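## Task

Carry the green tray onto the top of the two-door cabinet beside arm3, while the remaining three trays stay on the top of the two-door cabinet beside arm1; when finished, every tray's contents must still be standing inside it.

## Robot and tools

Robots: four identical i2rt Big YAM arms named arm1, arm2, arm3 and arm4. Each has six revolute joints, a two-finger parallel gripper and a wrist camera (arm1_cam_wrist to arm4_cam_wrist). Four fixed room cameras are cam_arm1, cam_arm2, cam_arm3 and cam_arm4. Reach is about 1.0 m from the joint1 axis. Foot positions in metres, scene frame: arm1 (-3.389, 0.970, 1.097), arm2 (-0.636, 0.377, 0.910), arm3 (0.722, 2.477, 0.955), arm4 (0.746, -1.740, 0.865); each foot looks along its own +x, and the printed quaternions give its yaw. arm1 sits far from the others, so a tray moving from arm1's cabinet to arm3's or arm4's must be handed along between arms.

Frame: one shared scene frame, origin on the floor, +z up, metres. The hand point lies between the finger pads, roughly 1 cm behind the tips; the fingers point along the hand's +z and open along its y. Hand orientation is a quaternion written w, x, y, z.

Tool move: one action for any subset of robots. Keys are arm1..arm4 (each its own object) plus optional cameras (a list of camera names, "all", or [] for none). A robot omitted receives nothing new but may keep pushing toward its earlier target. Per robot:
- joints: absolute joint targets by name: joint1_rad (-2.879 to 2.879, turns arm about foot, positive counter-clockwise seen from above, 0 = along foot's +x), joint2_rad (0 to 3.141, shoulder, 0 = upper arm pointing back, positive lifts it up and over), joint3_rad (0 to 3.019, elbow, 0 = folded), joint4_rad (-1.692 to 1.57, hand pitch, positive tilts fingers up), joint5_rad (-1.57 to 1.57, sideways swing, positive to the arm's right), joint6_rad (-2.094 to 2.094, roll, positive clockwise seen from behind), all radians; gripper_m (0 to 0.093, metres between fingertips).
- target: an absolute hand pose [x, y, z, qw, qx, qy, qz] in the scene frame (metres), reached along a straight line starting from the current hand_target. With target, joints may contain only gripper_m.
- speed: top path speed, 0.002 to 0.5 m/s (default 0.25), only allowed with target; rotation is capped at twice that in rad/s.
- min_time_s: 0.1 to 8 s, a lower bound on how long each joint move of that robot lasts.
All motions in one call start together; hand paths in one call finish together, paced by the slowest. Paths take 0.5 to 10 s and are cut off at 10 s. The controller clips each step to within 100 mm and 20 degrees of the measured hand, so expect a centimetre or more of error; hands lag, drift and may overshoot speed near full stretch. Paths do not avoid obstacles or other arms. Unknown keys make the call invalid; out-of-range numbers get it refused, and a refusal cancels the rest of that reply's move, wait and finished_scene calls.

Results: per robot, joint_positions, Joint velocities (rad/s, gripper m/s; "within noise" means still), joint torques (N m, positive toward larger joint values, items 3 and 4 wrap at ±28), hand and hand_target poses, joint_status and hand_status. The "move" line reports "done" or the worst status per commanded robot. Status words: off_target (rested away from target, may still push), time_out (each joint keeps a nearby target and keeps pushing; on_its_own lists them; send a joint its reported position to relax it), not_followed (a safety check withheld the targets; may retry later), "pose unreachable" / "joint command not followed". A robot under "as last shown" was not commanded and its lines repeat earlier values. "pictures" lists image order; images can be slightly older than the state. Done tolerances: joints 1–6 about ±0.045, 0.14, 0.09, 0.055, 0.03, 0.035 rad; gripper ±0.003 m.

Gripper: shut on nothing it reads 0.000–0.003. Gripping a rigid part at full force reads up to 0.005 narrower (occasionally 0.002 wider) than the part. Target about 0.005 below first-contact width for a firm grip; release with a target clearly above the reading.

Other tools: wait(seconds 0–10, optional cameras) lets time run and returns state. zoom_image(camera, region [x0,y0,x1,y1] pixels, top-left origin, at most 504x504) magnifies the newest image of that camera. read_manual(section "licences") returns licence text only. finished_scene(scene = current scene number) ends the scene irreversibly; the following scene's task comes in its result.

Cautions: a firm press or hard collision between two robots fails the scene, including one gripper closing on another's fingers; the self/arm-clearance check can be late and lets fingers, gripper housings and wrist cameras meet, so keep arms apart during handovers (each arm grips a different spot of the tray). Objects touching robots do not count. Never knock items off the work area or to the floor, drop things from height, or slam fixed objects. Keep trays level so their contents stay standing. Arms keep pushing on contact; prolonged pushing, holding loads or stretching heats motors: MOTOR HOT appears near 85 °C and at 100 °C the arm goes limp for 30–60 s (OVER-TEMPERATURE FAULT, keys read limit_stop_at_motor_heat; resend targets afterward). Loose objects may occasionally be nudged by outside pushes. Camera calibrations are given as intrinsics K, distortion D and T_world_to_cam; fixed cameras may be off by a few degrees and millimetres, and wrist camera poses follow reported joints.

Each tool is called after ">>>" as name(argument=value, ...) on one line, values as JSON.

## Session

>>> move()

Scene clock: 0.00 s.
Joint torques (N m): no reading
Heat: arm1: hottest gripper 24 °C; arm2: hottest joint1_rad 25 °C; arm3: hottest joint1_rad 26 °C; arm4: hottest joint1_rad 26 °C.
Joint velocities: within noise
arm1.joint_positions: joint1_rad=+0.692 joint2_rad=+0.648 joint3_rad=+1.429 joint4_rad=-1.398 joint5_rad=-0.136 joint6_rad=-0.701 gripper_m=+0.09396
arm1.joint_status: not commanded
arm1.hand: x=-3.5788 y=+0.8356 z=+1.6371 quat_wxyz=(+0.034, +0.700, +0.543, -0.463) (m; scene frame)
arm1.hand_target: x=-3.5770 y=+0.8370 z=+1.6466 quat_wxyz=(+0.033, +0.696, +0.540, -0.472) (m; scene frame)
arm1.hand_status: not commanded
arm2.joint_positions: joint1_rad=+0.046 joint2_rad=+0.608 joint3_rad=+1.378 joint4_rad=-1.614 joint5_rad=+0.231 joint6_rad=+0.022 gripper_m=+0.09396
arm2.joint_status: not commanded
arm2.hand: x=-0.8192 y=+0.4116 z=+1.3976 quat_wxyz=(-0.095, +0.928, -0.033, -0.359) (m; scene frame)
arm2.hand_target: x=-0.8179 y=+0.4117 z=+1.4087 quat_wxyz=(-0.094, +0.923, -0.034, -0.372) (m; scene frame)
arm2.hand_status: not commanded
arm3.joint_positions: joint1_rad=+0.827 joint2_rad=+0.635 joint3_rad=+1.493 joint4_rad=-1.192 joint5_rad=+0.128 joint6_rad=+0.670 gripper_m=+0.09396
arm3.joint_status: not commanded
arm3.hand: x=+0.7771 y=+2.7101 z=+1.5737 quat_wxyz=(-0.349, +0.256, -0.771, -0.466) (m; scene frame)
arm3.hand_target: x=+0.7762 y=+2.7061 z=+1.5860 quat_wxyz=(-0.354, +0.253, -0.764, -0.477) (m; scene frame)
arm3.hand_status: not commanded
arm4.joint_positions: joint1_rad=-0.546 joint2_rad=+0.615 joint3_rad=+1.544 joint4_rad=-1.256 joint5_rad=-0.261 joint6_rad=-0.380 gripper_m=+0.09396
arm4.joint_status: not commanded
arm4.hand: x=+0.8806 y=-1.9065 z=+1.4980 quat_wxyz=(-0.502, -0.207, -0.782, +0.305) (m; scene frame)
arm4.hand_target: x=+0.8787 y=-1.9029 z=+1.5072 quat_wxyz=(-0.508, -0.204, -0.776, +0.312) (m; scene frame)
arm4.hand_status: not commanded
pictures: arm1_cam_wrist, arm2_cam_wrist, arm3_cam_wrist, arm4_cam_wrist, cam_arm1, cam_arm2, cam_arm3, cam_arm4
camera_calibration:
arm1_cam_wrist: T_world_to_cam=[[-0.791385, 0.405586, 0.457395, -3.91969], [0.337811, 0.913738, -0.225758, 0.819776], [-0.509503, -0.0241481, -0.86013, -0.268092], [0, 0, 0, 1]] pos_world=[-3.5155, 0.834235, 1.74732]
arm2_cam_wrist: T_world_to_cam=[[0.110568, 0.976715, 0.183852, -0.573759], [0.988771, -0.0893901, -0.119757, 1.01769], [-0.100534, 0.195029, -0.975631, 1.32533], [0, 0, 0, 1]] pos_world=[-0.809581, 0.392893, 1.5204]
arm3_cam_wrist: T_world_to_cam=[[0.724724, -0.44104, -0.529395, 1.46322], [-0.678991, -0.587849, -0.439778, 2.81538], [-0.117244, 0.678172, -0.72549, -0.476613], [0, 0, 0, 1]] pos_world=[0.795304, 2.62358, 1.66699]
arm4_cam_wrist: T_world_to_cam=[[-0.631945, -0.727671, 0.26672, -1.23092], [-0.717787, 0.419744, -0.555515, 2.26712], [0.292279, -0.542503, -0.787568, 0.0135226], [0, 0, 0, 1]] pos_world=[0.845489, -1.83998, 1.59838]

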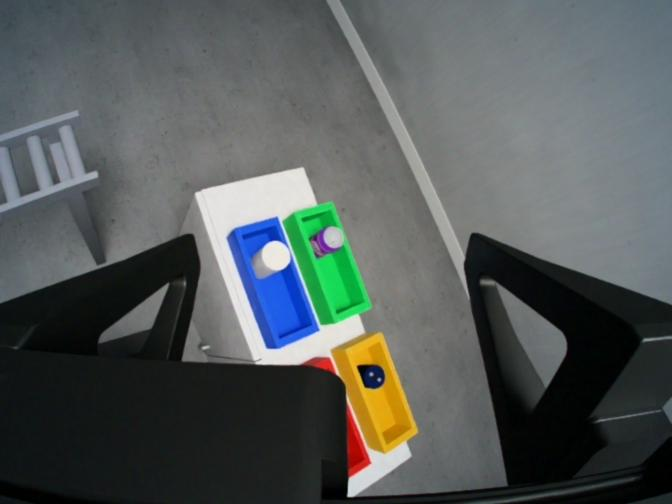

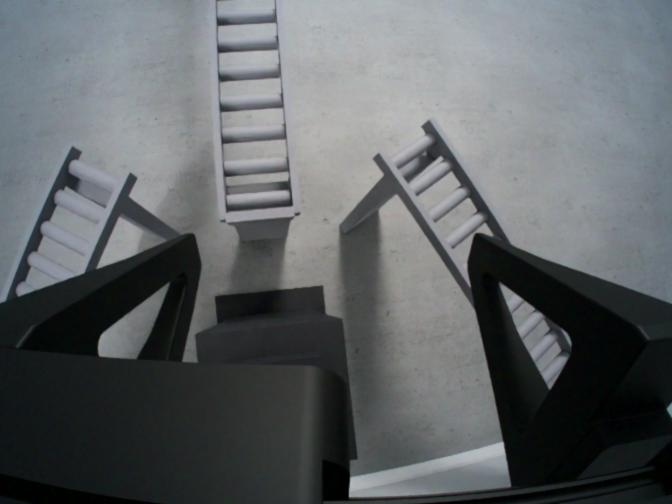

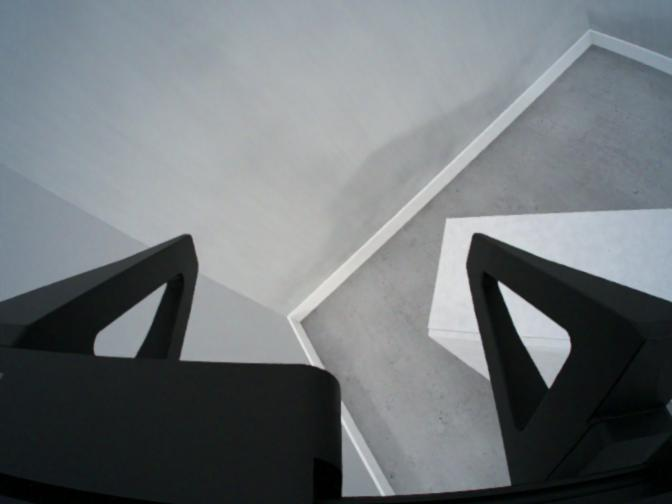

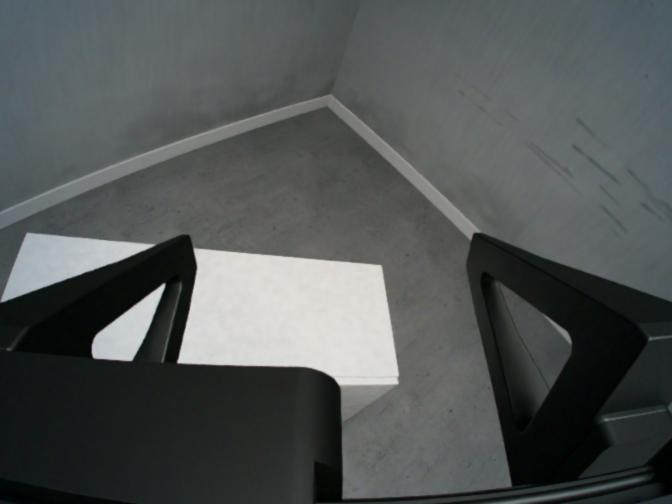

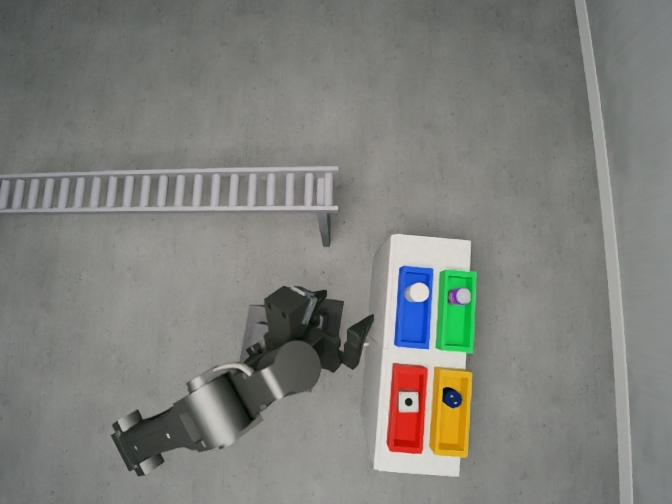

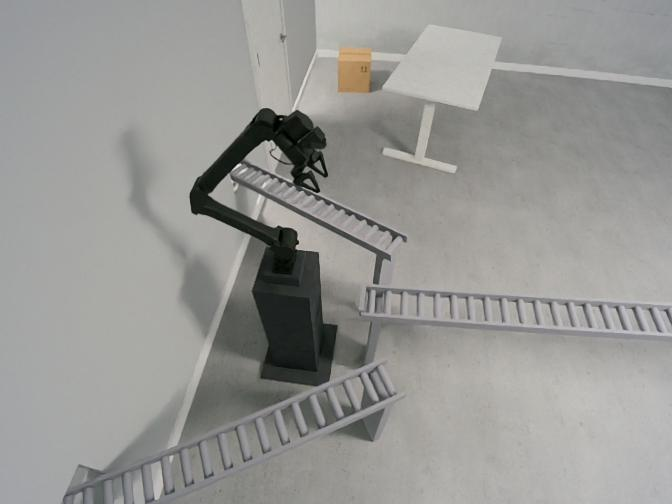

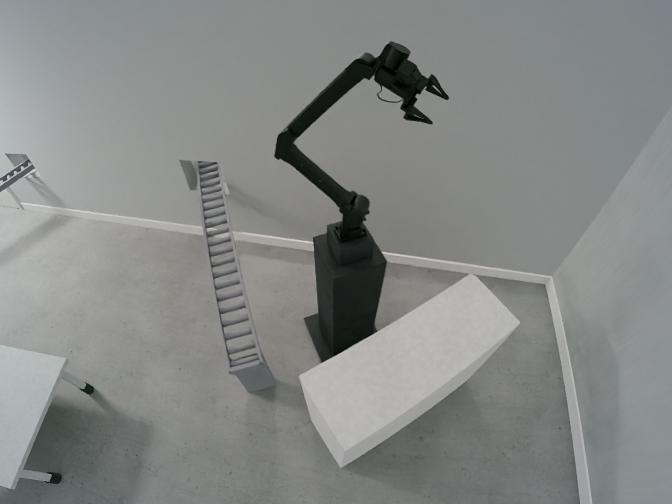

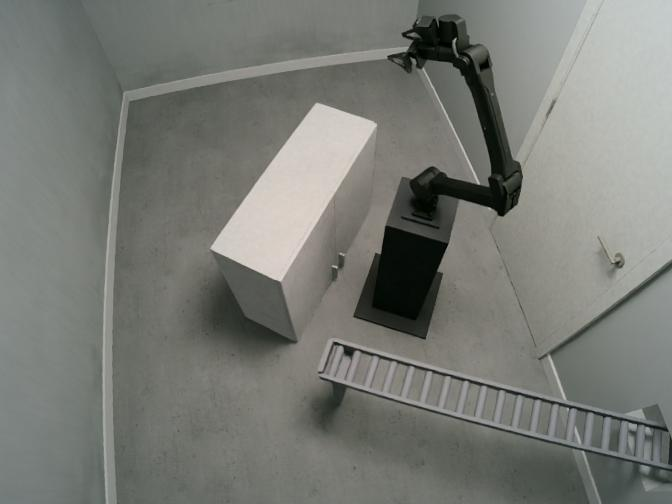

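>>> zoom_image(camera="cam_arm1", region=[380, 230, 500, 370])

>>> zoom_image(camera="arm1_cam_wrist", region=[220, 180, 400, 360])

Scaled by 3.600 from the camera's 672x504 image, which has a finer 960x720 frame.

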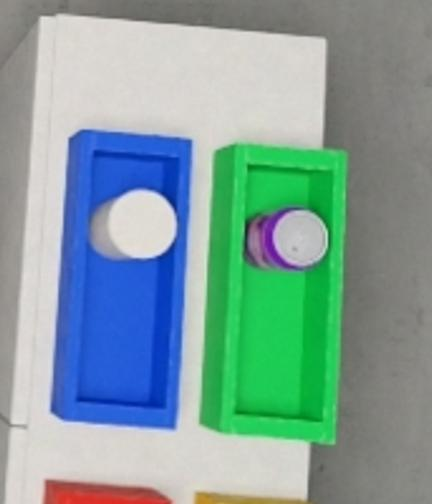

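Scaled by 2.800 from the camera's 672x504 image, which has a finer 960x720 frame.

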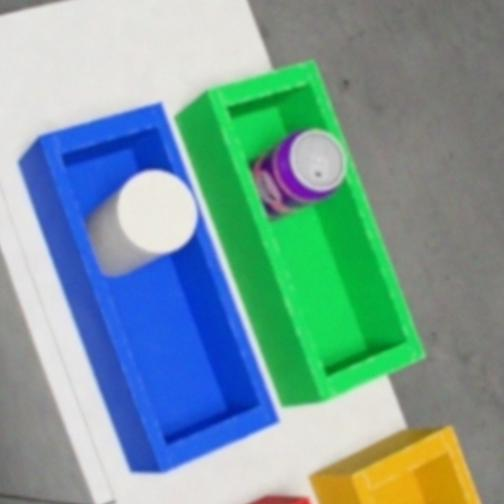

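>>> move(arm1={"target":[-4.09,0.86,1.06,0,0.6807,-0.7325,0],"speed":0.45,"joints":{"gripper_m":0.05}}, cameras=["arm1_cam_wrist"])

Scene clock: 7.57 s.
Joint torques (N m): arm1=[-0.62 -17.38 12.77 -0.47 -0.06 0.02] | arm2=[-0.21 2.08 8.77 1.74 0.14 -0.09] | arm3=[0.97 2.37 10.18 2.56 0.13 -0.13] | arm4=[-0.73 2.78 8.98 2.03 -0.04 0.13]
Heat: arm1: hottest gripper 24 °C; arm2: hottest joint1_rad 25 °C; arm3: hottest joint1_rad 26 °C; arm4: hottest joint1_rad 26 °C.
move: arm1 off_target
Joint velocities: within noise
arm1.joint_positions: joint1_rad=+0.307 joint2_rad=+2.368 joint3_rad=+2.028 joint4_rad=-1.229 joint5_rad=+0.020 joint6_rad=+1.797 gripper_m=+0.05007
arm1.joint_status: all done
arm1.hand: x=-4.0797 y=+0.8546 z=+1.0646 quat_wxyz=(-0.002, +0.687, -0.726, -0.001) (m; scene frame)
arm1.hand_target: x=-4.0895 y=+0.8601 z=+1.0601 quat_wxyz=(+0.000, +0.681, -0.733, +0.000) (m; scene frame)
arm1.hand_status: off_target (0.013 m and 1.1 deg from the pose sent, 0.771 m and 170.9 deg at the start)
arm2, arm3, arm4: as last shown
pictures: arm1_cam_wrist
camera_calibration:
arm1_cam_wrist: T_world_to_cam=[[0.998704, -0.0508278, 0.00266758, 4.11525], [-0.0430394, -0.815372, 0.577336, -0.0887041], [-0.0271697, -0.576702, -0.816502, 1.37827], [0, 0, 0, 1]] pos_world=[-4.07629, 0.931693, 1.16559]

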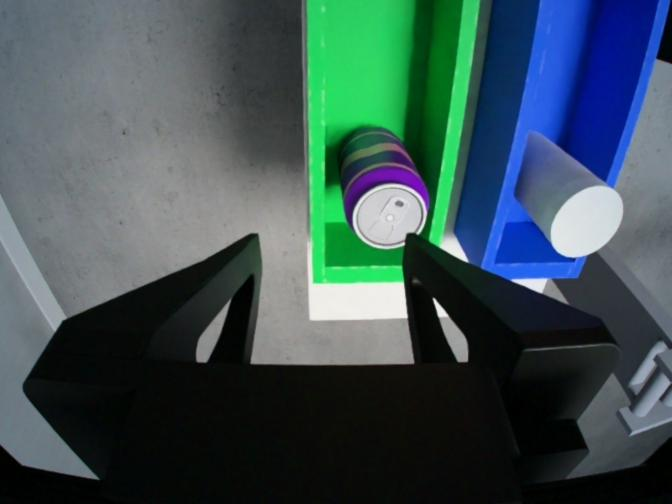

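>>> move(arm1={"target":[-4.104,0.857,0.93,0,0.6807,-0.7325,0],"speed":0.3}, cameras=["arm1_cam_wrist"])

Scene clock: 9.97 s.
Joint torques (N m): arm1=[-0.79 -19.9 11.48 -0.08 -0.05 -0.01] | arm2=[-0.21 2.08 8.77 1.74 0.14 -0.08] | arm3=[0.97 2.26 10.19 2.58 0.13 -0.13] | arm4=[-0.73 2.84 8.96 2.03 -0.05 0.14]
Heat: arm1: hottest gripper 24 °C; arm2: hottest joint1_rad 25 °C; arm3: hottest joint1_rad 26 °C; arm4: hottest joint1_rad 26 °C.
move: arm1 off_target
Joint velocities: within noise
arm1.joint_positions: joint1_rad=+0.307 joint2_rad=+2.612 joint3_rad=+2.104 joint4_rad=-1.086 joint5_rad=+0.019 joint6_rad=+1.797 gripper_m=+0.05007
arm1.joint_status: not commanded
arm1.hand: x=-4.0885 y=+0.8506 z=+0.9225 quat_wxyz=(-0.013, +0.687, -0.726, +0.007) (m; scene frame)
arm1.hand_target: x=-4.1034 y=+0.8571 z=+0.9303 quat_wxyz=(+0.000, +0.681, -0.732, +0.000) (m; scene frame)
arm1.hand_status: off_target (0.018 m and 1.9 deg from the pose sent, 0.137 m and 1.1 deg at the start)
arm2, arm3, arm4: as last shown
pictures: arm1_cam_wrist
camera_calibration:
arm1_cam_wrist: T_world_to_cam=[[0.998343, -0.0505002, 0.0275922, 4.09943], [-0.0571932, -0.817677, 0.572829, -0.0619885], [-0.00636646, -0.573458, -0.819211, 1.34457], [0, 0, 0, 1]] pos_world=[-4.08762, 0.927388, 1.02388]

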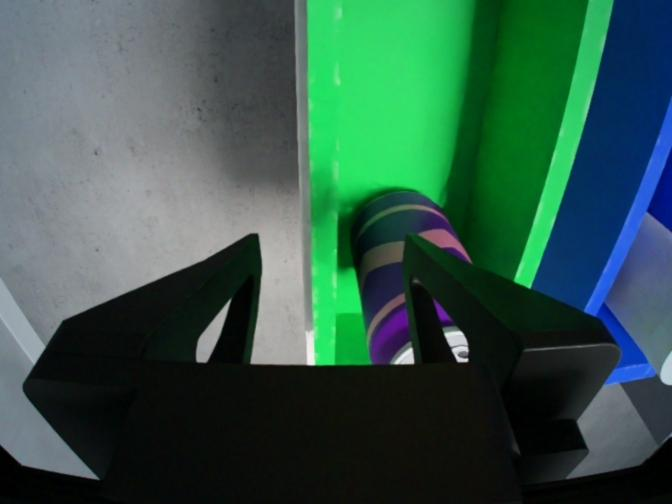

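>>> move(arm1={"target":[-4.107,0.861,0.862,0.008,0.6807,-0.7325,-0.005],"speed":0.2}, cameras=["arm1_cam_wrist"])

Scene clock: 11.93 s.
Joint torques (N m): arm1=[-1.08 -19.19 11.23 0.32 -0.05 -0.11] | arm2=[-0.21 2.08 8.77 1.73 0.14 -0.08] | arm3=[0.91 2.37 10.15 2.52 0.13 -0.12] | arm4=[-0.73 2.84 8.96 2.03 -0.05 0.14]
Heat: arm1: hottest gripper 24 °C; arm2: hottest joint1_rad 25 °C; arm3: hottest joint1_rad 26 °C; arm4: hottest joint1_rad 26 °C.
move: arm1 off_target
Joint velocities: within noise
arm1.joint_positions: joint1_rad=+0.302 joint2_rad=+2.716 joint3_rad=+2.142 joint4_rad=-0.996 joint5_rad=+0.019 joint6_rad=+1.797 gripper_m=+0.05007
arm1.joint_status: not commanded
arm1.hand: x=-4.0929 y=+0.8519 z=+0.8624 quat_wxyz=(-0.003, +0.686, -0.728, +0.000) (m; scene frame)
arm1.hand_target: x=-4.1063 y=+0.8612 z=+0.8623 quat_wxyz=(+0.008, +0.681, -0.732, -0.005) (m; scene frame)
arm1.hand_status: off_target (0.017 m and 1.6 deg from the pose sent, 0.064 m and 2.9 deg at the start)
arm2, arm3, arm4: as last shown
pictures: arm1_cam_wrist
camera_calibration:
arm1_cam_wrist: T_world_to_cam=[[0.998471, -0.0550072, 0.0054343, 4.129], [-0.0480433, -0.815018, 0.57744, 0.0043803], [-0.0273343, -0.576818, -0.816415, 1.21061], [0, 0, 0, 1]] pos_world=[-4.08939, 0.928996, 0.963391]

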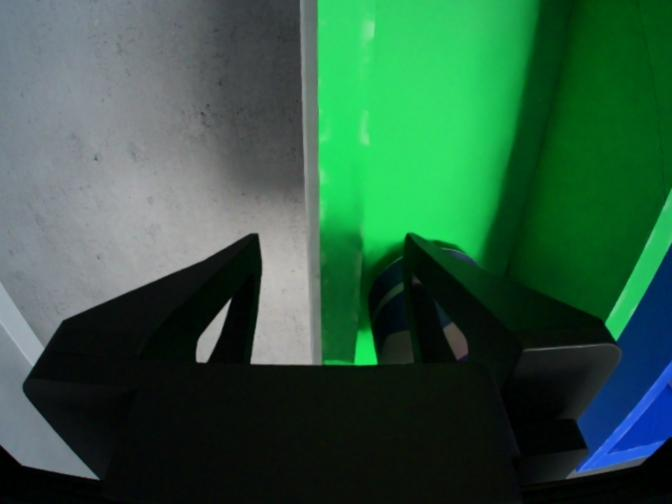

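>>> move(arm1={"joints":{"gripper_m":0.0}}, cameras=["arm1_cam_wrist","cam_arm1"])

>>> zoom_image(camera="cam_arm1", region=[380, 230, 500, 370])

Scene clock: 12.87 s.
Joint torques (N m): arm1=[-1.03 -19.19 11.06 0.16 -0.01 -0.1] | arm2=[-0.21 2.08 8.77 1.73 0.14 -0.09] | arm3=[0.85 2.32 10.14 2.56 0.13 -0.12] | arm4=[-0.73 2.84 8.96 2.03 -0.05 0.14]
Heat: arm1: hottest gripper 24 °C; arm2: hottest joint1_rad 25 °C; arm3: hottest joint1_rad 26 °C; arm4: hottest joint1_rad 26 °C.
move: arm1 off_target
Joint velocities: within noise
arm1.joint_positions: joint1_rad=+0.302 joint2_rad=+2.716 joint3_rad=+2.144 joint4_rad=-0.993 joint5_rad=+0.018 joint6_rad=+1.796 gripper_m=+0.01239
arm1.joint_status: gripper_m off_target (ended at +0.01242, target +0.00000)
arm1.hand: x=-4.0947 y=+0.8516 z=+0.8630 quat_wxyz=(+0.000, +0.686, -0.728, -0.001) (m; scene frame)
arm1.hand_target: x=-4.1063 y=+0.8611 z=+0.8623 quat_wxyz=(+0.008, +0.681, -0.732, -0.005) (m; scene frame)
arm1.hand_status: not commanded
arm2, arm3, arm4: as last shown
pictures: arm1_cam_wrist, cam_arm1
camera_calibration:
arm1_cam_wrist: T_world_to_cam=[[0.99848, -0.0551136, 0.0000938342, 4.13557], [-0.0449759, -0.81383, 0.57936, 0.0136829], [-0.0318542, -0.578483, -0.815072, 1.19267], [0, 0, 0, 1]] pos_world=[-4.09068, 0.928999, 0.963793]

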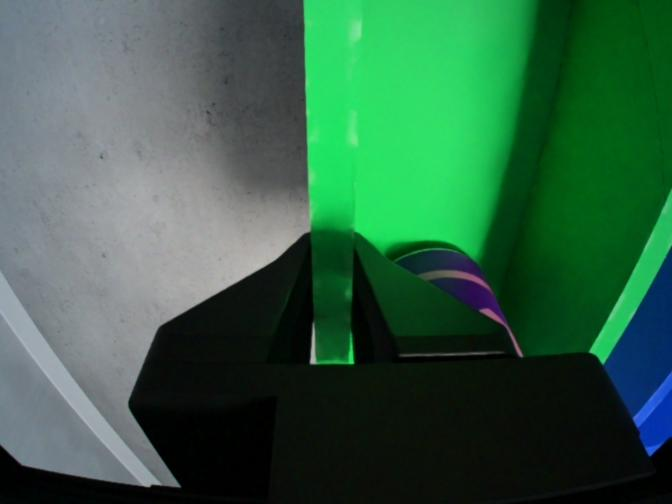

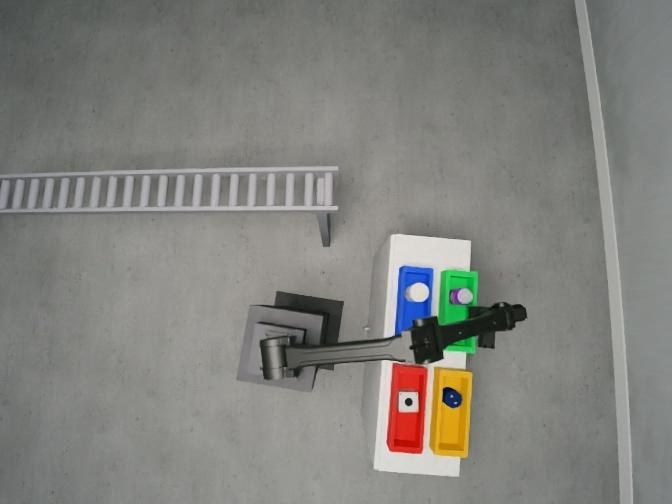

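Scaled by 3.600 from the camera's 672x504 image, which has a finer 960x720 frame.

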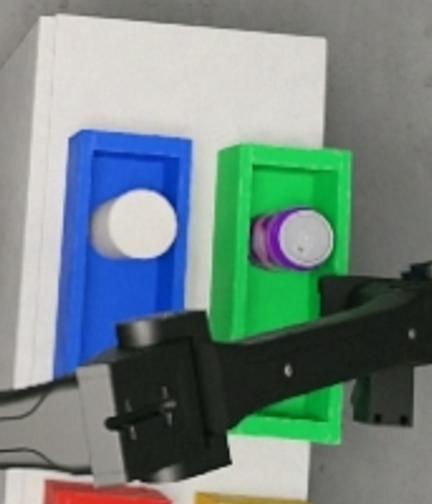

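>>> move(arm1={"target":[-4.10,0.861,0.96,0.0,0.6807,-0.7325,0],"speed":0.15}, cameras=["arm1_cam_wrist","cam_arm1"])

Scene clock: 16.07 s.
Joint torques (N m): arm1=[-0.73 -23.18 9.33 -0.75 -0.2 -0.05] | arm2=[-0.21 2.08 8.77 1.73 0.14 -0.09] | arm3=[0.97 2.32 10.14 2.55 0.12 -0.13] | arm4=[-0.73 2.78 8.96 2.03 -0.05 0.14]
Heat: arm1: hottest gripper 24 °C; arm2: hottest joint1_rad 25 °C; arm3: hottest joint1_rad 26 °C; arm4: hottest joint1_rad 26 °C.
move: arm1 off_target
Joint velocities: within noise
arm1.joint_positions: joint1_rad=+0.302 joint2_rad=+2.598 joint3_rad=+2.091 joint4_rad=-1.094 joint5_rad=+0.023 joint6_rad=+1.796 gripper_m=+0.01239
arm1.joint_status: not commanded
arm1.hand: x=-4.0858 y=+0.8552 z=+0.9280 quat_wxyz=(-0.017, +0.686, -0.727, +0.007) (m; scene frame)
arm1.hand_target: x=-4.0996 y=+0.8610 z=+0.9595 quat_wxyz=(+0.000, +0.681, -0.732, +0.000) (m; scene frame)
arm1.hand_status: off_target (0.035 m and 2.2 deg from the pose sent, 0.098 m and 0.8 deg at the start)
arm2, arm3, arm4: as last shown
pictures: arm1_cam_wrist, cam_arm1
camera_calibration:
arm1_cam_wrist: T_world_to_cam=[[0.997945, -0.0546007, 0.0335227, 4.09326], [-0.0639737, -0.820438, 0.568145, -0.0822759], [-0.00351777, -0.569122, -0.822245, 1.36243], [0, 0, 0, 1]] pos_world=[-4.08533, 0.931384, 1.02978]

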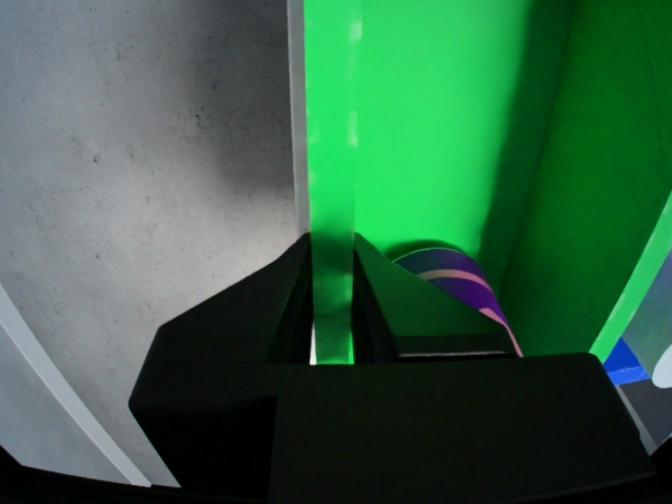

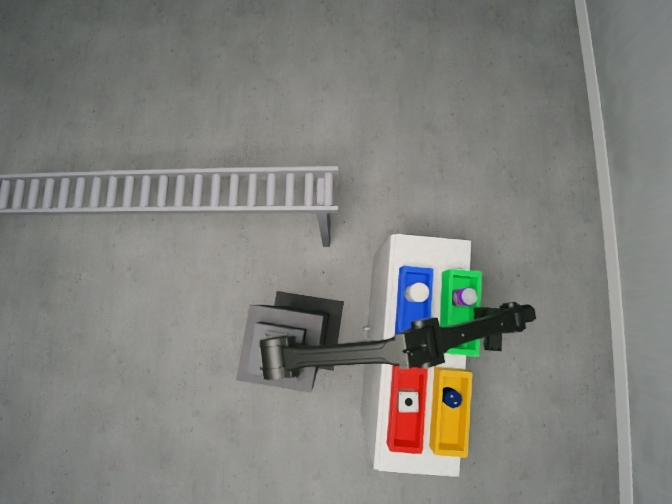

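>>> move(arm1={"target":[-4.09,0.861,1.15,0.01,0.6807,-0.7325,-0.005],"speed":0.2}, cameras=["arm1_cam_wrist","cam_arm1"])

Scene clock: 17.97 s.
Joint torques (N m): arm1=[-0.32 -22.65 14.83 -1.01 -0.31 -0.03] | arm2=[-0.21 2.14 8.77 1.74 0.14 -0.09] | arm3=[0.97 2.43 10.14 2.56 0.14 -0.12] | arm4=[-0.79 2.78 8.96 2.03 -0.05 0.14]
Heat: arm1: hottest joint3_rad 24 °C; arm2: hottest joint1_rad 25 °C; arm3: hottest joint1_rad 26 °C; arm4: hottest joint1_rad 26 °C.
move: arm1 off_target
Joint velocities: within noise
arm1.joint_positions: joint1_rad=+0.302 joint2_rad=+2.339 joint3_rad=+2.055 joint4_rad=-1.350 joint5_rad=+0.023 joint6_rad=+1.800 gripper_m=+0.01239
arm1.joint_status: not commanded
arm1.hand: x=-4.0647 y=+0.8615 z=+1.0942 quat_wxyz=(-0.031, +0.685, -0.728, +0.016) (m; scene frame)
arm1.hand_target: x=-4.0868 y=+0.8615 z=+1.1500 quat_wxyz=(+0.010, +0.681, -0.732, -0.005) (m; scene frame)
arm1.hand_status: off_target (0.061 m and 5.3 deg from the pose sent, 0.222 m and 3.4 deg at the start; pose on its path clipped on 3 of 50 steps)
arm2, arm3, arm4: as last shown
pictures: arm1_cam_wrist, cam_arm1
camera_calibration:
arm1_cam_wrist: T_world_to_cam=[[0.996137, -0.0577835, 0.0661196, 4.0267], [-0.0850019, -0.823462, 0.560968, -0.245206], [0.0220323, -0.564421, -0.825193, 1.60575], [0, 0, 0, 1]] pos_world=[-4.06736, 0.937078, 1.19636]

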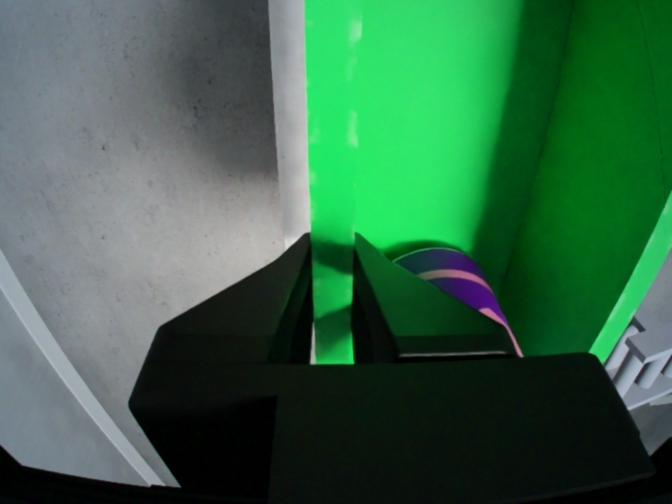

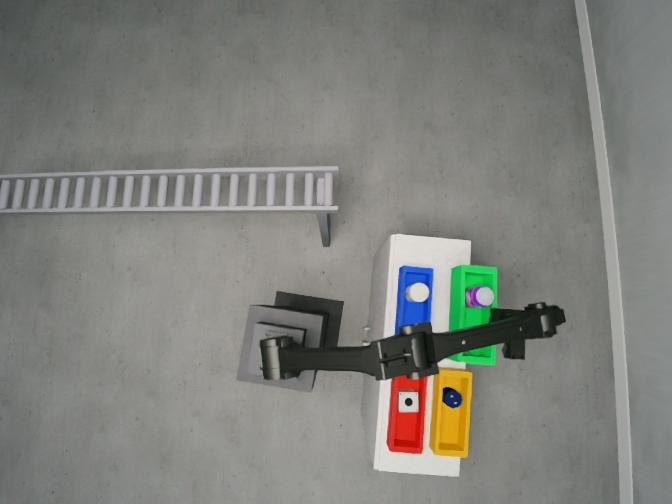

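>>> move(arm1={"joints":{"joint1_rad":1.73,"joint6_rad":1.55,"joint4_rad":-1.28},"min_time_s":3.5}, cameras=["arm1_cam_wrist","cam_arm1"])

>>> zoom_image(camera="cam_arm1", region=[220, 120, 380, 240])

Scene clock: 22.93 s.
Joint torques (N m): arm1=[-0.79 -22.89 15.16 0.25 -0.15 -0.15] | arm2=[-0.21 2.14 8.77 1.74 0.14 -0.08] | arm3=[0.85 2.37 10.14 2.51 0.13 -0.13] | arm4=[-0.73 2.78 8.96 2.03 -0.05 0.14]
Heat: arm1: hottest joint3_rad 25 °C; arm2: hottest joint1_rad 25 °C; arm3: hottest joint3_rad 27 °C; arm4: hottest joint1_rad 26 °C.
move: arm1 done
Joint velocities: within noise
arm1.joint_positions: joint1_rad=+1.741 joint2_rad=+2.339 joint3_rad=+2.055 joint4_rad=-1.281 joint5_rad=+0.019 joint6_rad=+1.557 gripper_m=+0.01239
arm1.joint_status: all done
arm1.hand: x=-3.3688 y=+0.2687 z=+1.1081 quat_wxyz=(+0.010, +1.000, +0.023, -0.006) (m; scene frame)
arm1.hand_target: x=-3.3750 y=+0.2425 z=+1.1667 quat_wxyz=(+0.067, +0.998, +0.021, -0.003) (m; scene frame)
arm1.hand_status: not commanded
arm2, arm3, arm4: as last shown
pictures: arm1_cam_wrist, cam_arm1
camera_calibration:
arm1_cam_wrist: T_world_to_cam=[[-0.0513881, 0.998484, -0.0197238, -0.419306], [0.81972, 0.0534527, 0.570264, 2.11992], [0.570454, 0.0131368, -0.821224, 2.95523], [0, 0, 0, 1]] pos_world=[-3.44511, 0.266533, 1.20972]

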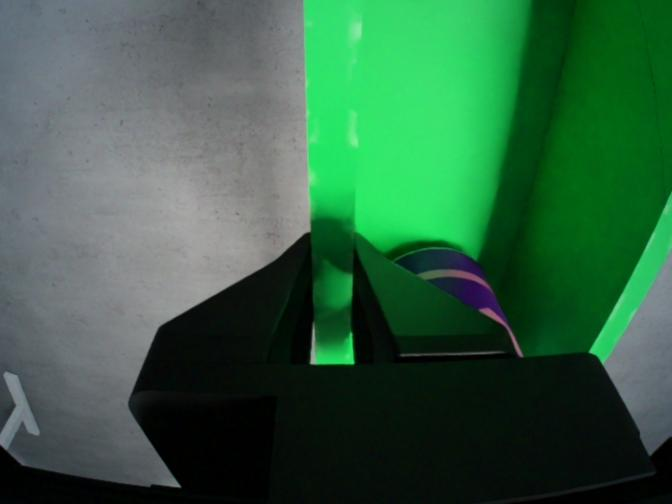

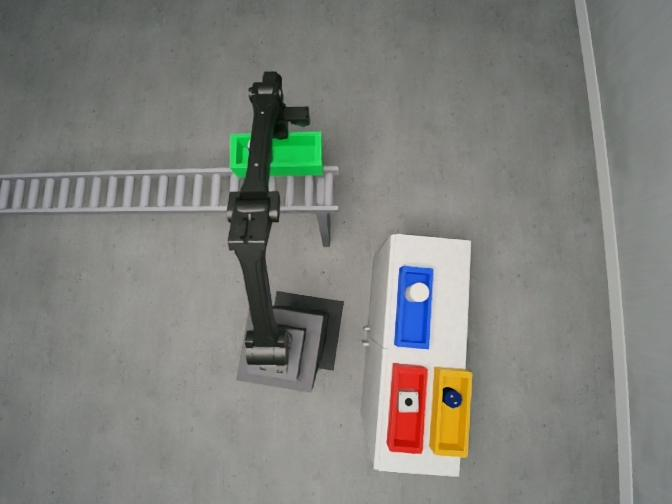

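Scaled by 3.150 from the camera's 672x504 image, which has a finer 960x720 frame.

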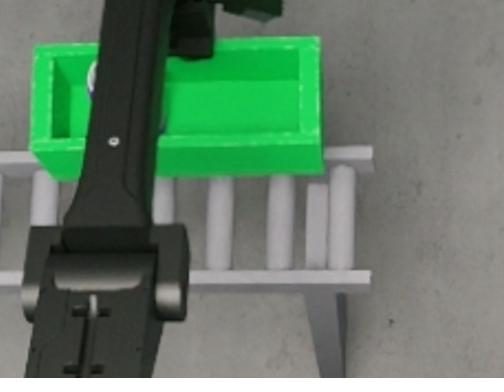

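>>> move(arm1={"target":[-3.378,0.315,1.01,0.015,1.0,0.022,0],"speed":0.2}, cameras=["cam_arm1"])

>>> zoom_image(camera="cam_arm1", region=[220, 120, 380, 240])

Scene clock: 25.13 s.
Joint torques (N m): arm1=[-1.2 -18.9 8.91 0.06 -0.34 -0.15] | arm2=[-0.21 2.14 8.77 1.74 0.14 -0.08] | arm3=[0.85 2.32 10.15 2.54 0.13 -0.12] | arm4=[-0.73 2.84 8.96 2.04 -0.05 0.14]
Heat: arm1: hottest joint3_rad 25 °C; arm2: hottest joint1_rad 25 °C; arm3: hottest joint3_rad 27 °C; arm4: hottest joint1_rad 26 °C.
move: arm1 off_target
Joint velocities: within noise
arm1.joint_positions: joint1_rad=+1.740 joint2_rad=+2.342 joint3_rad=+1.731 joint4_rad=-0.976 joint5_rad=+0.018 joint6_rad=+1.552 gripper_m=+0.01239
arm1.joint_status: not commanded
arm1.hand: x=-3.3700 y=+0.3258 z=+0.9942 quat_wxyz=(-0.001, +1.000, +0.026, -0.006) (m; scene frame)
arm1.hand_target: x=-3.3782 y=+0.3152 z=+1.0102 quat_wxyz=(+0.015, +1.000, +0.022, +0.000) (m; scene frame)
arm1.hand_status: off_target (0.021 m and 2.0 deg from the pose sent, 0.109 m and 0.9 deg at the start)
arm2.joint_positions: joint1_rad=+0.046 joint2_rad=+0.608 joint3_rad=+1.378 joint4_rad=-1.614 joint5_rad=+0.231 joint6_rad=+0.022 gripper_m=+0.09396
arm2.joint_status: not commanded
arm2.hand: x=-0.8192 y=+0.4116 z=+1.3976 quat_wxyz=(-0.095, +0.928, -0.033, -0.359) (m; scene frame)
arm2.hand_target: x=-0.8179 y=+0.4117 z=+1.4087 quat_wxyz=(-0.094, +0.923, -0.034, -0.372) (m; scene frame)
arm2.hand_status: not commanded
arm3.joint_positions: joint1_rad=+0.827 joint2_rad=+0.635 joint3_rad=+1.493 joint4_rad=-1.192 joint5_rad=+0.128 joint6_rad=+0.670 gripper_m=+0.09396
arm3.joint_status: not commanded
arm3.hand: x=+0.7771 y=+2.7101 z=+1.5737 quat_wxyz=(-0.349, +0.256, -0.771, -0.466) (m; scene frame)
arm3.hand_target: x=+0.7762 y=+2.7061 z=+1.5860 quat_wxyz=(-0.354, +0.253, -0.764, -0.477) (m; scene frame)
arm3.hand_status: not commanded
arm4.joint_positions: joint1_rad=-0.546 joint2_rad=+0.615 joint3_rad=+1.544 joint4_rad=-1.256 joint5_rad=-0.261 joint6_rad=-0.380 gripper_m=+0.09396
arm4.joint_status: not commanded
arm4.hand: x=+0.8806 y=-1.9065 z=+1.4980 quat_wxyz=(-0.502, -0.207, -0.782, +0.305) (m; scene frame)
arm4.hand_target: x=+0.8787 y=-1.9029 z=+1.5072 quat_wxyz=(-0.508, -0.204, -0.776, +0.312) (m; scene frame)
arm4.hand_status: not commanded
pictures: cam_arm1

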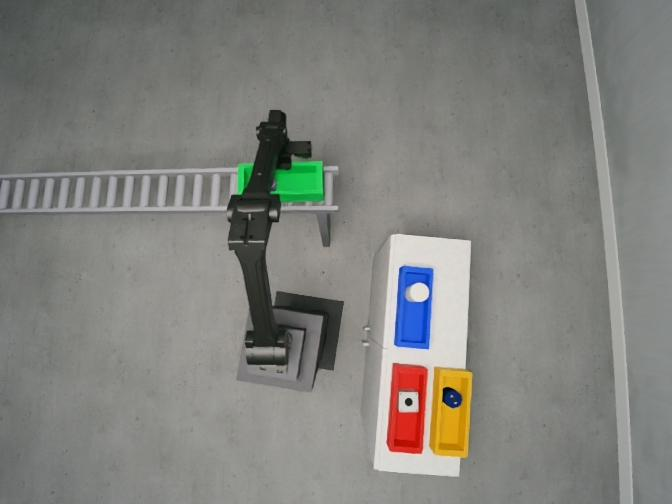

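Scaled by 3.150 from the camera's 672x504 image, which has a finer 960x720 frame.

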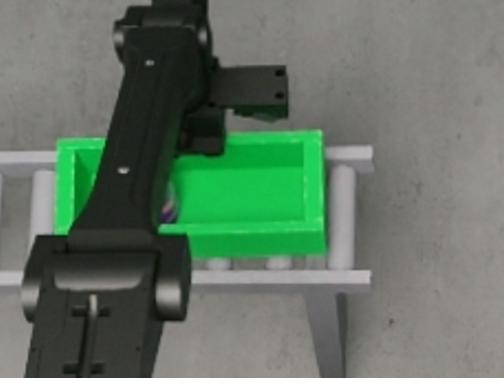

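>>> move(arm1={"target":[-3.378,0.317,0.96,0.012,1.0,0.022,0.003],"speed":0.12})

>>> move(arm1={"target":[-3.378,0.319,0.935,0.012,1.0,0.022,0.003],"speed":0.1}, cameras=["cam_arm1"])

>>> zoom_image(camera="cam_arm1", region=[220, 120, 380, 240])

Scene clock: 26.80 s.
Joint torques (N m): arm1=[-1.03 -19.37 8.24 -0.05 -0.21 -0.19] | arm2=[-0.21 2.08 8.76 1.74 0.14 -0.08] | arm3=[0.91 2.32 10.14 2.56 0.13 -0.13] | arm4=[-0.73 2.84 8.96 2.03 -0.05 0.14]
Heat: arm1: hottest joint3_rad 25 °C; arm2: hottest joint1_rad 25 °C; arm3: hottest joint3_rad 27 °C; arm4: hottest joint1_rad 26 °C.
move: arm1 off_target
Joint velocities: within noise
arm1.joint_positions: joint1_rad=+1.737 joint2_rad=+2.418 joint3_rad=+1.730 joint4_rad=-0.897 joint5_rad=+0.009 joint6_rad=+1.553 gripper_m=+0.01239
arm1.joint_status: not commanded
arm1.hand: x=-3.3702 y=+0.3256 z=+0.9469 quat_wxyz=(+0.001, +1.000, +0.024, -0.001) (m; scene frame)
arm1.hand_target: x=-3.3781 y=+0.3171 z=+0.9600 quat_wxyz=(+0.012, +1.000, +0.022, +0.003) (m; scene frame)
arm1.hand_status: off_target (0.018 m and 1.3 deg from the pose sent, 0.036 m and 1.8 deg at the start)
arm2, arm3, arm4: as last shown
pictures: none

Scene clock: 27.80 s.
Joint torques (N m): arm1=[-1.08 -17.38 7.94 0.4 -0.23 -0.16] | arm2=[-0.26 2.08 8.76 1.73 0.14 -0.08] | arm3=[0.85 2.32 10.17 2.5 0.13 -0.12] | arm4=[-0.73 2.78 8.96 2.03 -0.05 0.14]
Heat: arm1: hottest joint3_rad 25 °C; arm2: hottest joint1_rad 25 °C; arm3: hottest joint3_rad 27 °C; arm4: hottest joint1_rad 26 °C.
move: arm1 done
Joint velocities: within noise
arm1.joint_positions: joint1_rad=+1.737 joint2_rad=+2.428 joint3_rad=+1.730 joint4_rad=-0.864 joint5_rad=+0.009 joint6_rad=+1.550 gripper_m=+0.01239
arm1.joint_status: not commanded
arm1.hand: x=-3.3700 y=+0.3206 z=+0.9403 quat_wxyz=(+0.012, +1.000, +0.025, -0.001) (m; scene frame)
arm1.hand_target: x=-3.3780 y=+0.3191 z=+0.9352 quat_wxyz=(+0.012, +1.000, +0.022, +0.003) (m; scene frame)
arm1.hand_status: done (0.010 m and 0.6 deg from the pose sent, 0.016 m and 1.3 deg at the start)
arm2, arm3, arm4: as last shown
pictures: cam_arm1

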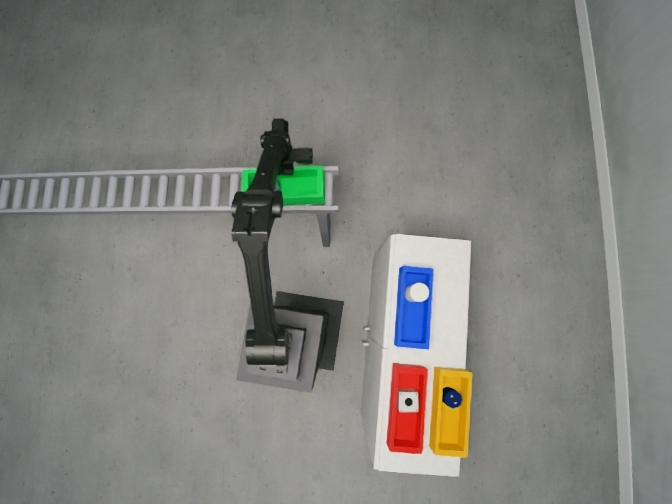

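Scaled by 3.150 from the camera's 672x504 image, which has a finer 960x720 frame.

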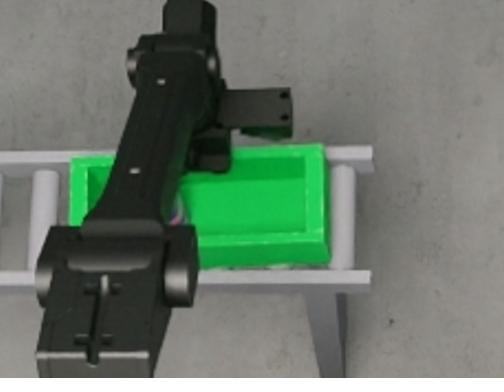

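>>> move(arm1={"target":[-3.378,0.321,1.06,0.012,1.0,0.022,0.003],"speed":0.4,"joints":{"gripper_m":0.035}}, arm2={"joints":{"joint1_rad":0.1,"gripper_m":0.06}}, cameras=["cam_arm1","arm1_cam_wrist"])

>>> zoom_image(camera="cam_arm1", region=[140, 120, 380, 240])

>>> move(arm2={"target":[-1.18,0.38,1.06,0,0.9997,0.022,0],"speed":0.4}, cameras=["cam_arm1","cam_arm2","arm2_cam_wrist"])

Scene clock: 29.83 s.
Joint torques (N m): arm1=[-0.97 -16.03 10.13 -0.24 -0.06 -0.13] | arm2=[0.38 2.14 8.77 1.74 0.14 -0.08] | arm3=[0.91 2.2 10.21 2.55 0.14 -0.12] | arm4=[-0.73 2.84 8.96 2.03 -0.05 0.14]
Heat: arm1: hottest joint2_rad 25 °C; arm2: hottest joint1_rad 25 °C; arm3: hottest joint3_rad 27 °C; arm4: hottest joint1_rad 26 °C.
move: arm1 off_target; arm2 done
Joint velocities: within noise
arm1.joint_positions: joint1_rad=+1.737 joint2_rad=+2.222 joint3_rad=+1.725 joint4_rad=-1.051 joint5_rad=+0.004 joint6_rad=+1.549 gripper_m=+0.03495
arm1.joint_status: all done
arm1.hand: x=-3.3702 y=+0.3230 z=+1.0677 quat_wxyz=(+0.019, +0.999, +0.026, +0.002) (m; scene frame)
arm1.hand_target: x=-3.3780 y=+0.3212 z=+1.0601 quat_wxyz=(+0.012, +1.000, +0.022, +0.003) (m; scene frame)
arm1.hand_status: off_target (0.011 m and 0.9 deg from the pose sent, 0.120 m and 0.6 deg at the start)
arm2.joint_positions: joint1_rad=+0.092 joint2_rad=+0.608 joint3_rad=+1.378 joint4_rad=-1.614 joint5_rad=+0.231 joint6_rad=+0.022 gripper_m=+0.06007
arm2.joint_status: all done
arm2.hand: x=-0.8205 y=+0.4030 z=+1.3976 quat_wxyz=(-0.087, +0.928, -0.011, -0.361) (m; scene frame)
arm2.hand_target: x=-0.8194 y=+0.4017 z=+1.4087 quat_wxyz=(-0.084, +0.923, -0.010, -0.375) (m; scene frame)
arm2.hand_status: not commanded
arm3, arm4: as last shown
pictures: arm1_cam_wrist, cam_arm1
camera_calibration:
arm1_cam_wrist: T_world_to_cam=[[-0.0553907, 0.997747, -0.0378427, -0.468415], [0.810686, 0.0670659, 0.581627, 2.09432], [0.582855, 0.00153822, -0.812575, 2.95844], [0, 0, 0, 1]] pos_world=[-3.44812, 0.322352, 1.16812]

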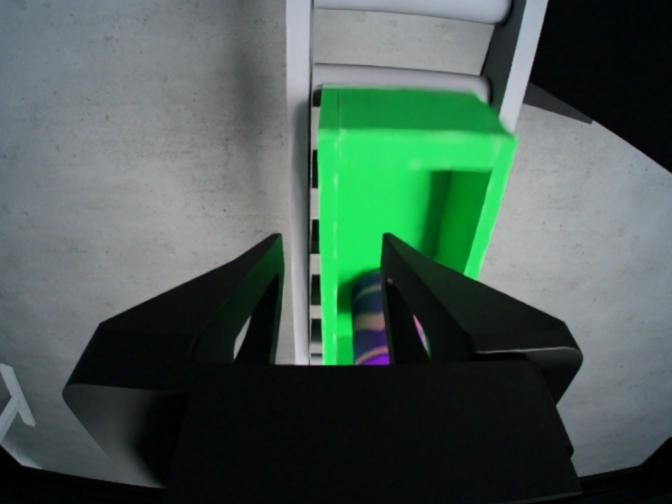

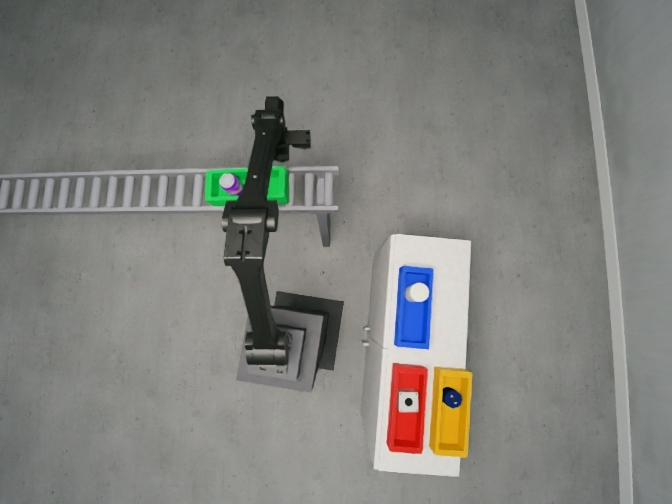

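Scaled by 2.100 from the camera's 672x504 image, which has a finer 960x720 frame.

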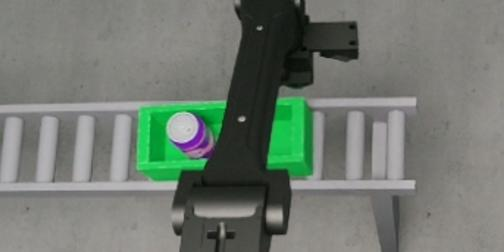

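Scene clock: 32.10 s.
Joint torques (N m): arm1=[-0.91 -15.97 10.14 -0.24 -0.06 -0.13] | arm2=[-0.85 -14.92 12.27 0.1 -0.07 -0.18] | arm3=[0.73 2.2 10.17 2.55 0.13 -0.14] | arm4=[-0.73 2.78 8.96 2.03 -0.05 0.14]
Heat: arm1: hottest joint2_rad 25 °C; arm2: hottest joint3_rad 26 °C; arm3: hottest joint3_rad 27 °C; arm4: hottest joint1_rad 26 °C.
move: arm2 off_target
Joint velocities: within noise
arm1, arm3, arm4: as last shown
arm2.joint_positions: joint1_rad=+0.012 joint2_rad=+1.797 joint3_rad=+1.506 joint4_rad=-1.334 joint5_rad=+0.007 joint6_rad=-0.038 gripper_m=+0.06007
arm2.joint_status: not commanded
arm2.hand: x=-1.1600 y=+0.3763 z=+1.0408 quat_wxyz=(-0.001, +0.999, +0.022, +0.023) (m; scene frame)
arm2.hand_target: x=-1.1787 y=+0.3801 z=+1.0602 quat_wxyz=(+0.000, +1.000, +0.022, +0.000) (m; scene frame)
arm2.hand_status: off_target (0.028 m and 2.7 deg from the pose sent, 0.494 m and 43.8 deg at the start)
pictures: arm2_cam_wrist, cam_arm1, cam_arm2
camera_calibration:
arm2_cam_wrist: T_world_to_cam=[[-0.0792479, 0.996793, 0.0111158, -0.483901], [0.781437, 0.0551954, 0.621539, 0.242365], [0.618932, 0.0579419, -0.783305, 1.63589], [0, 0, 0, 1]] pos_world=[-1.24025, 0.374185, 1.13614]

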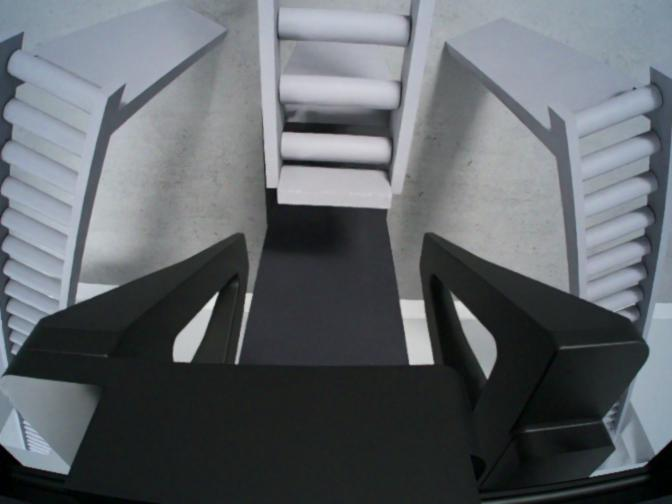

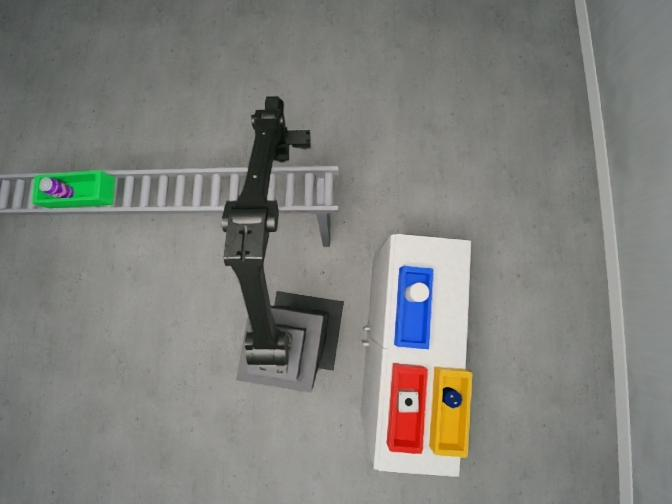

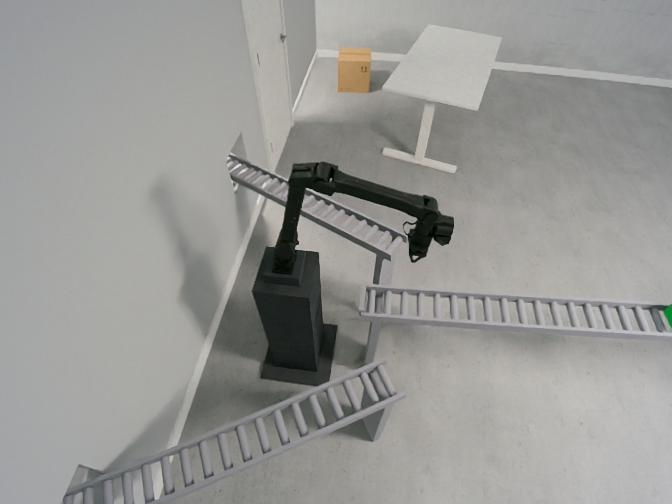

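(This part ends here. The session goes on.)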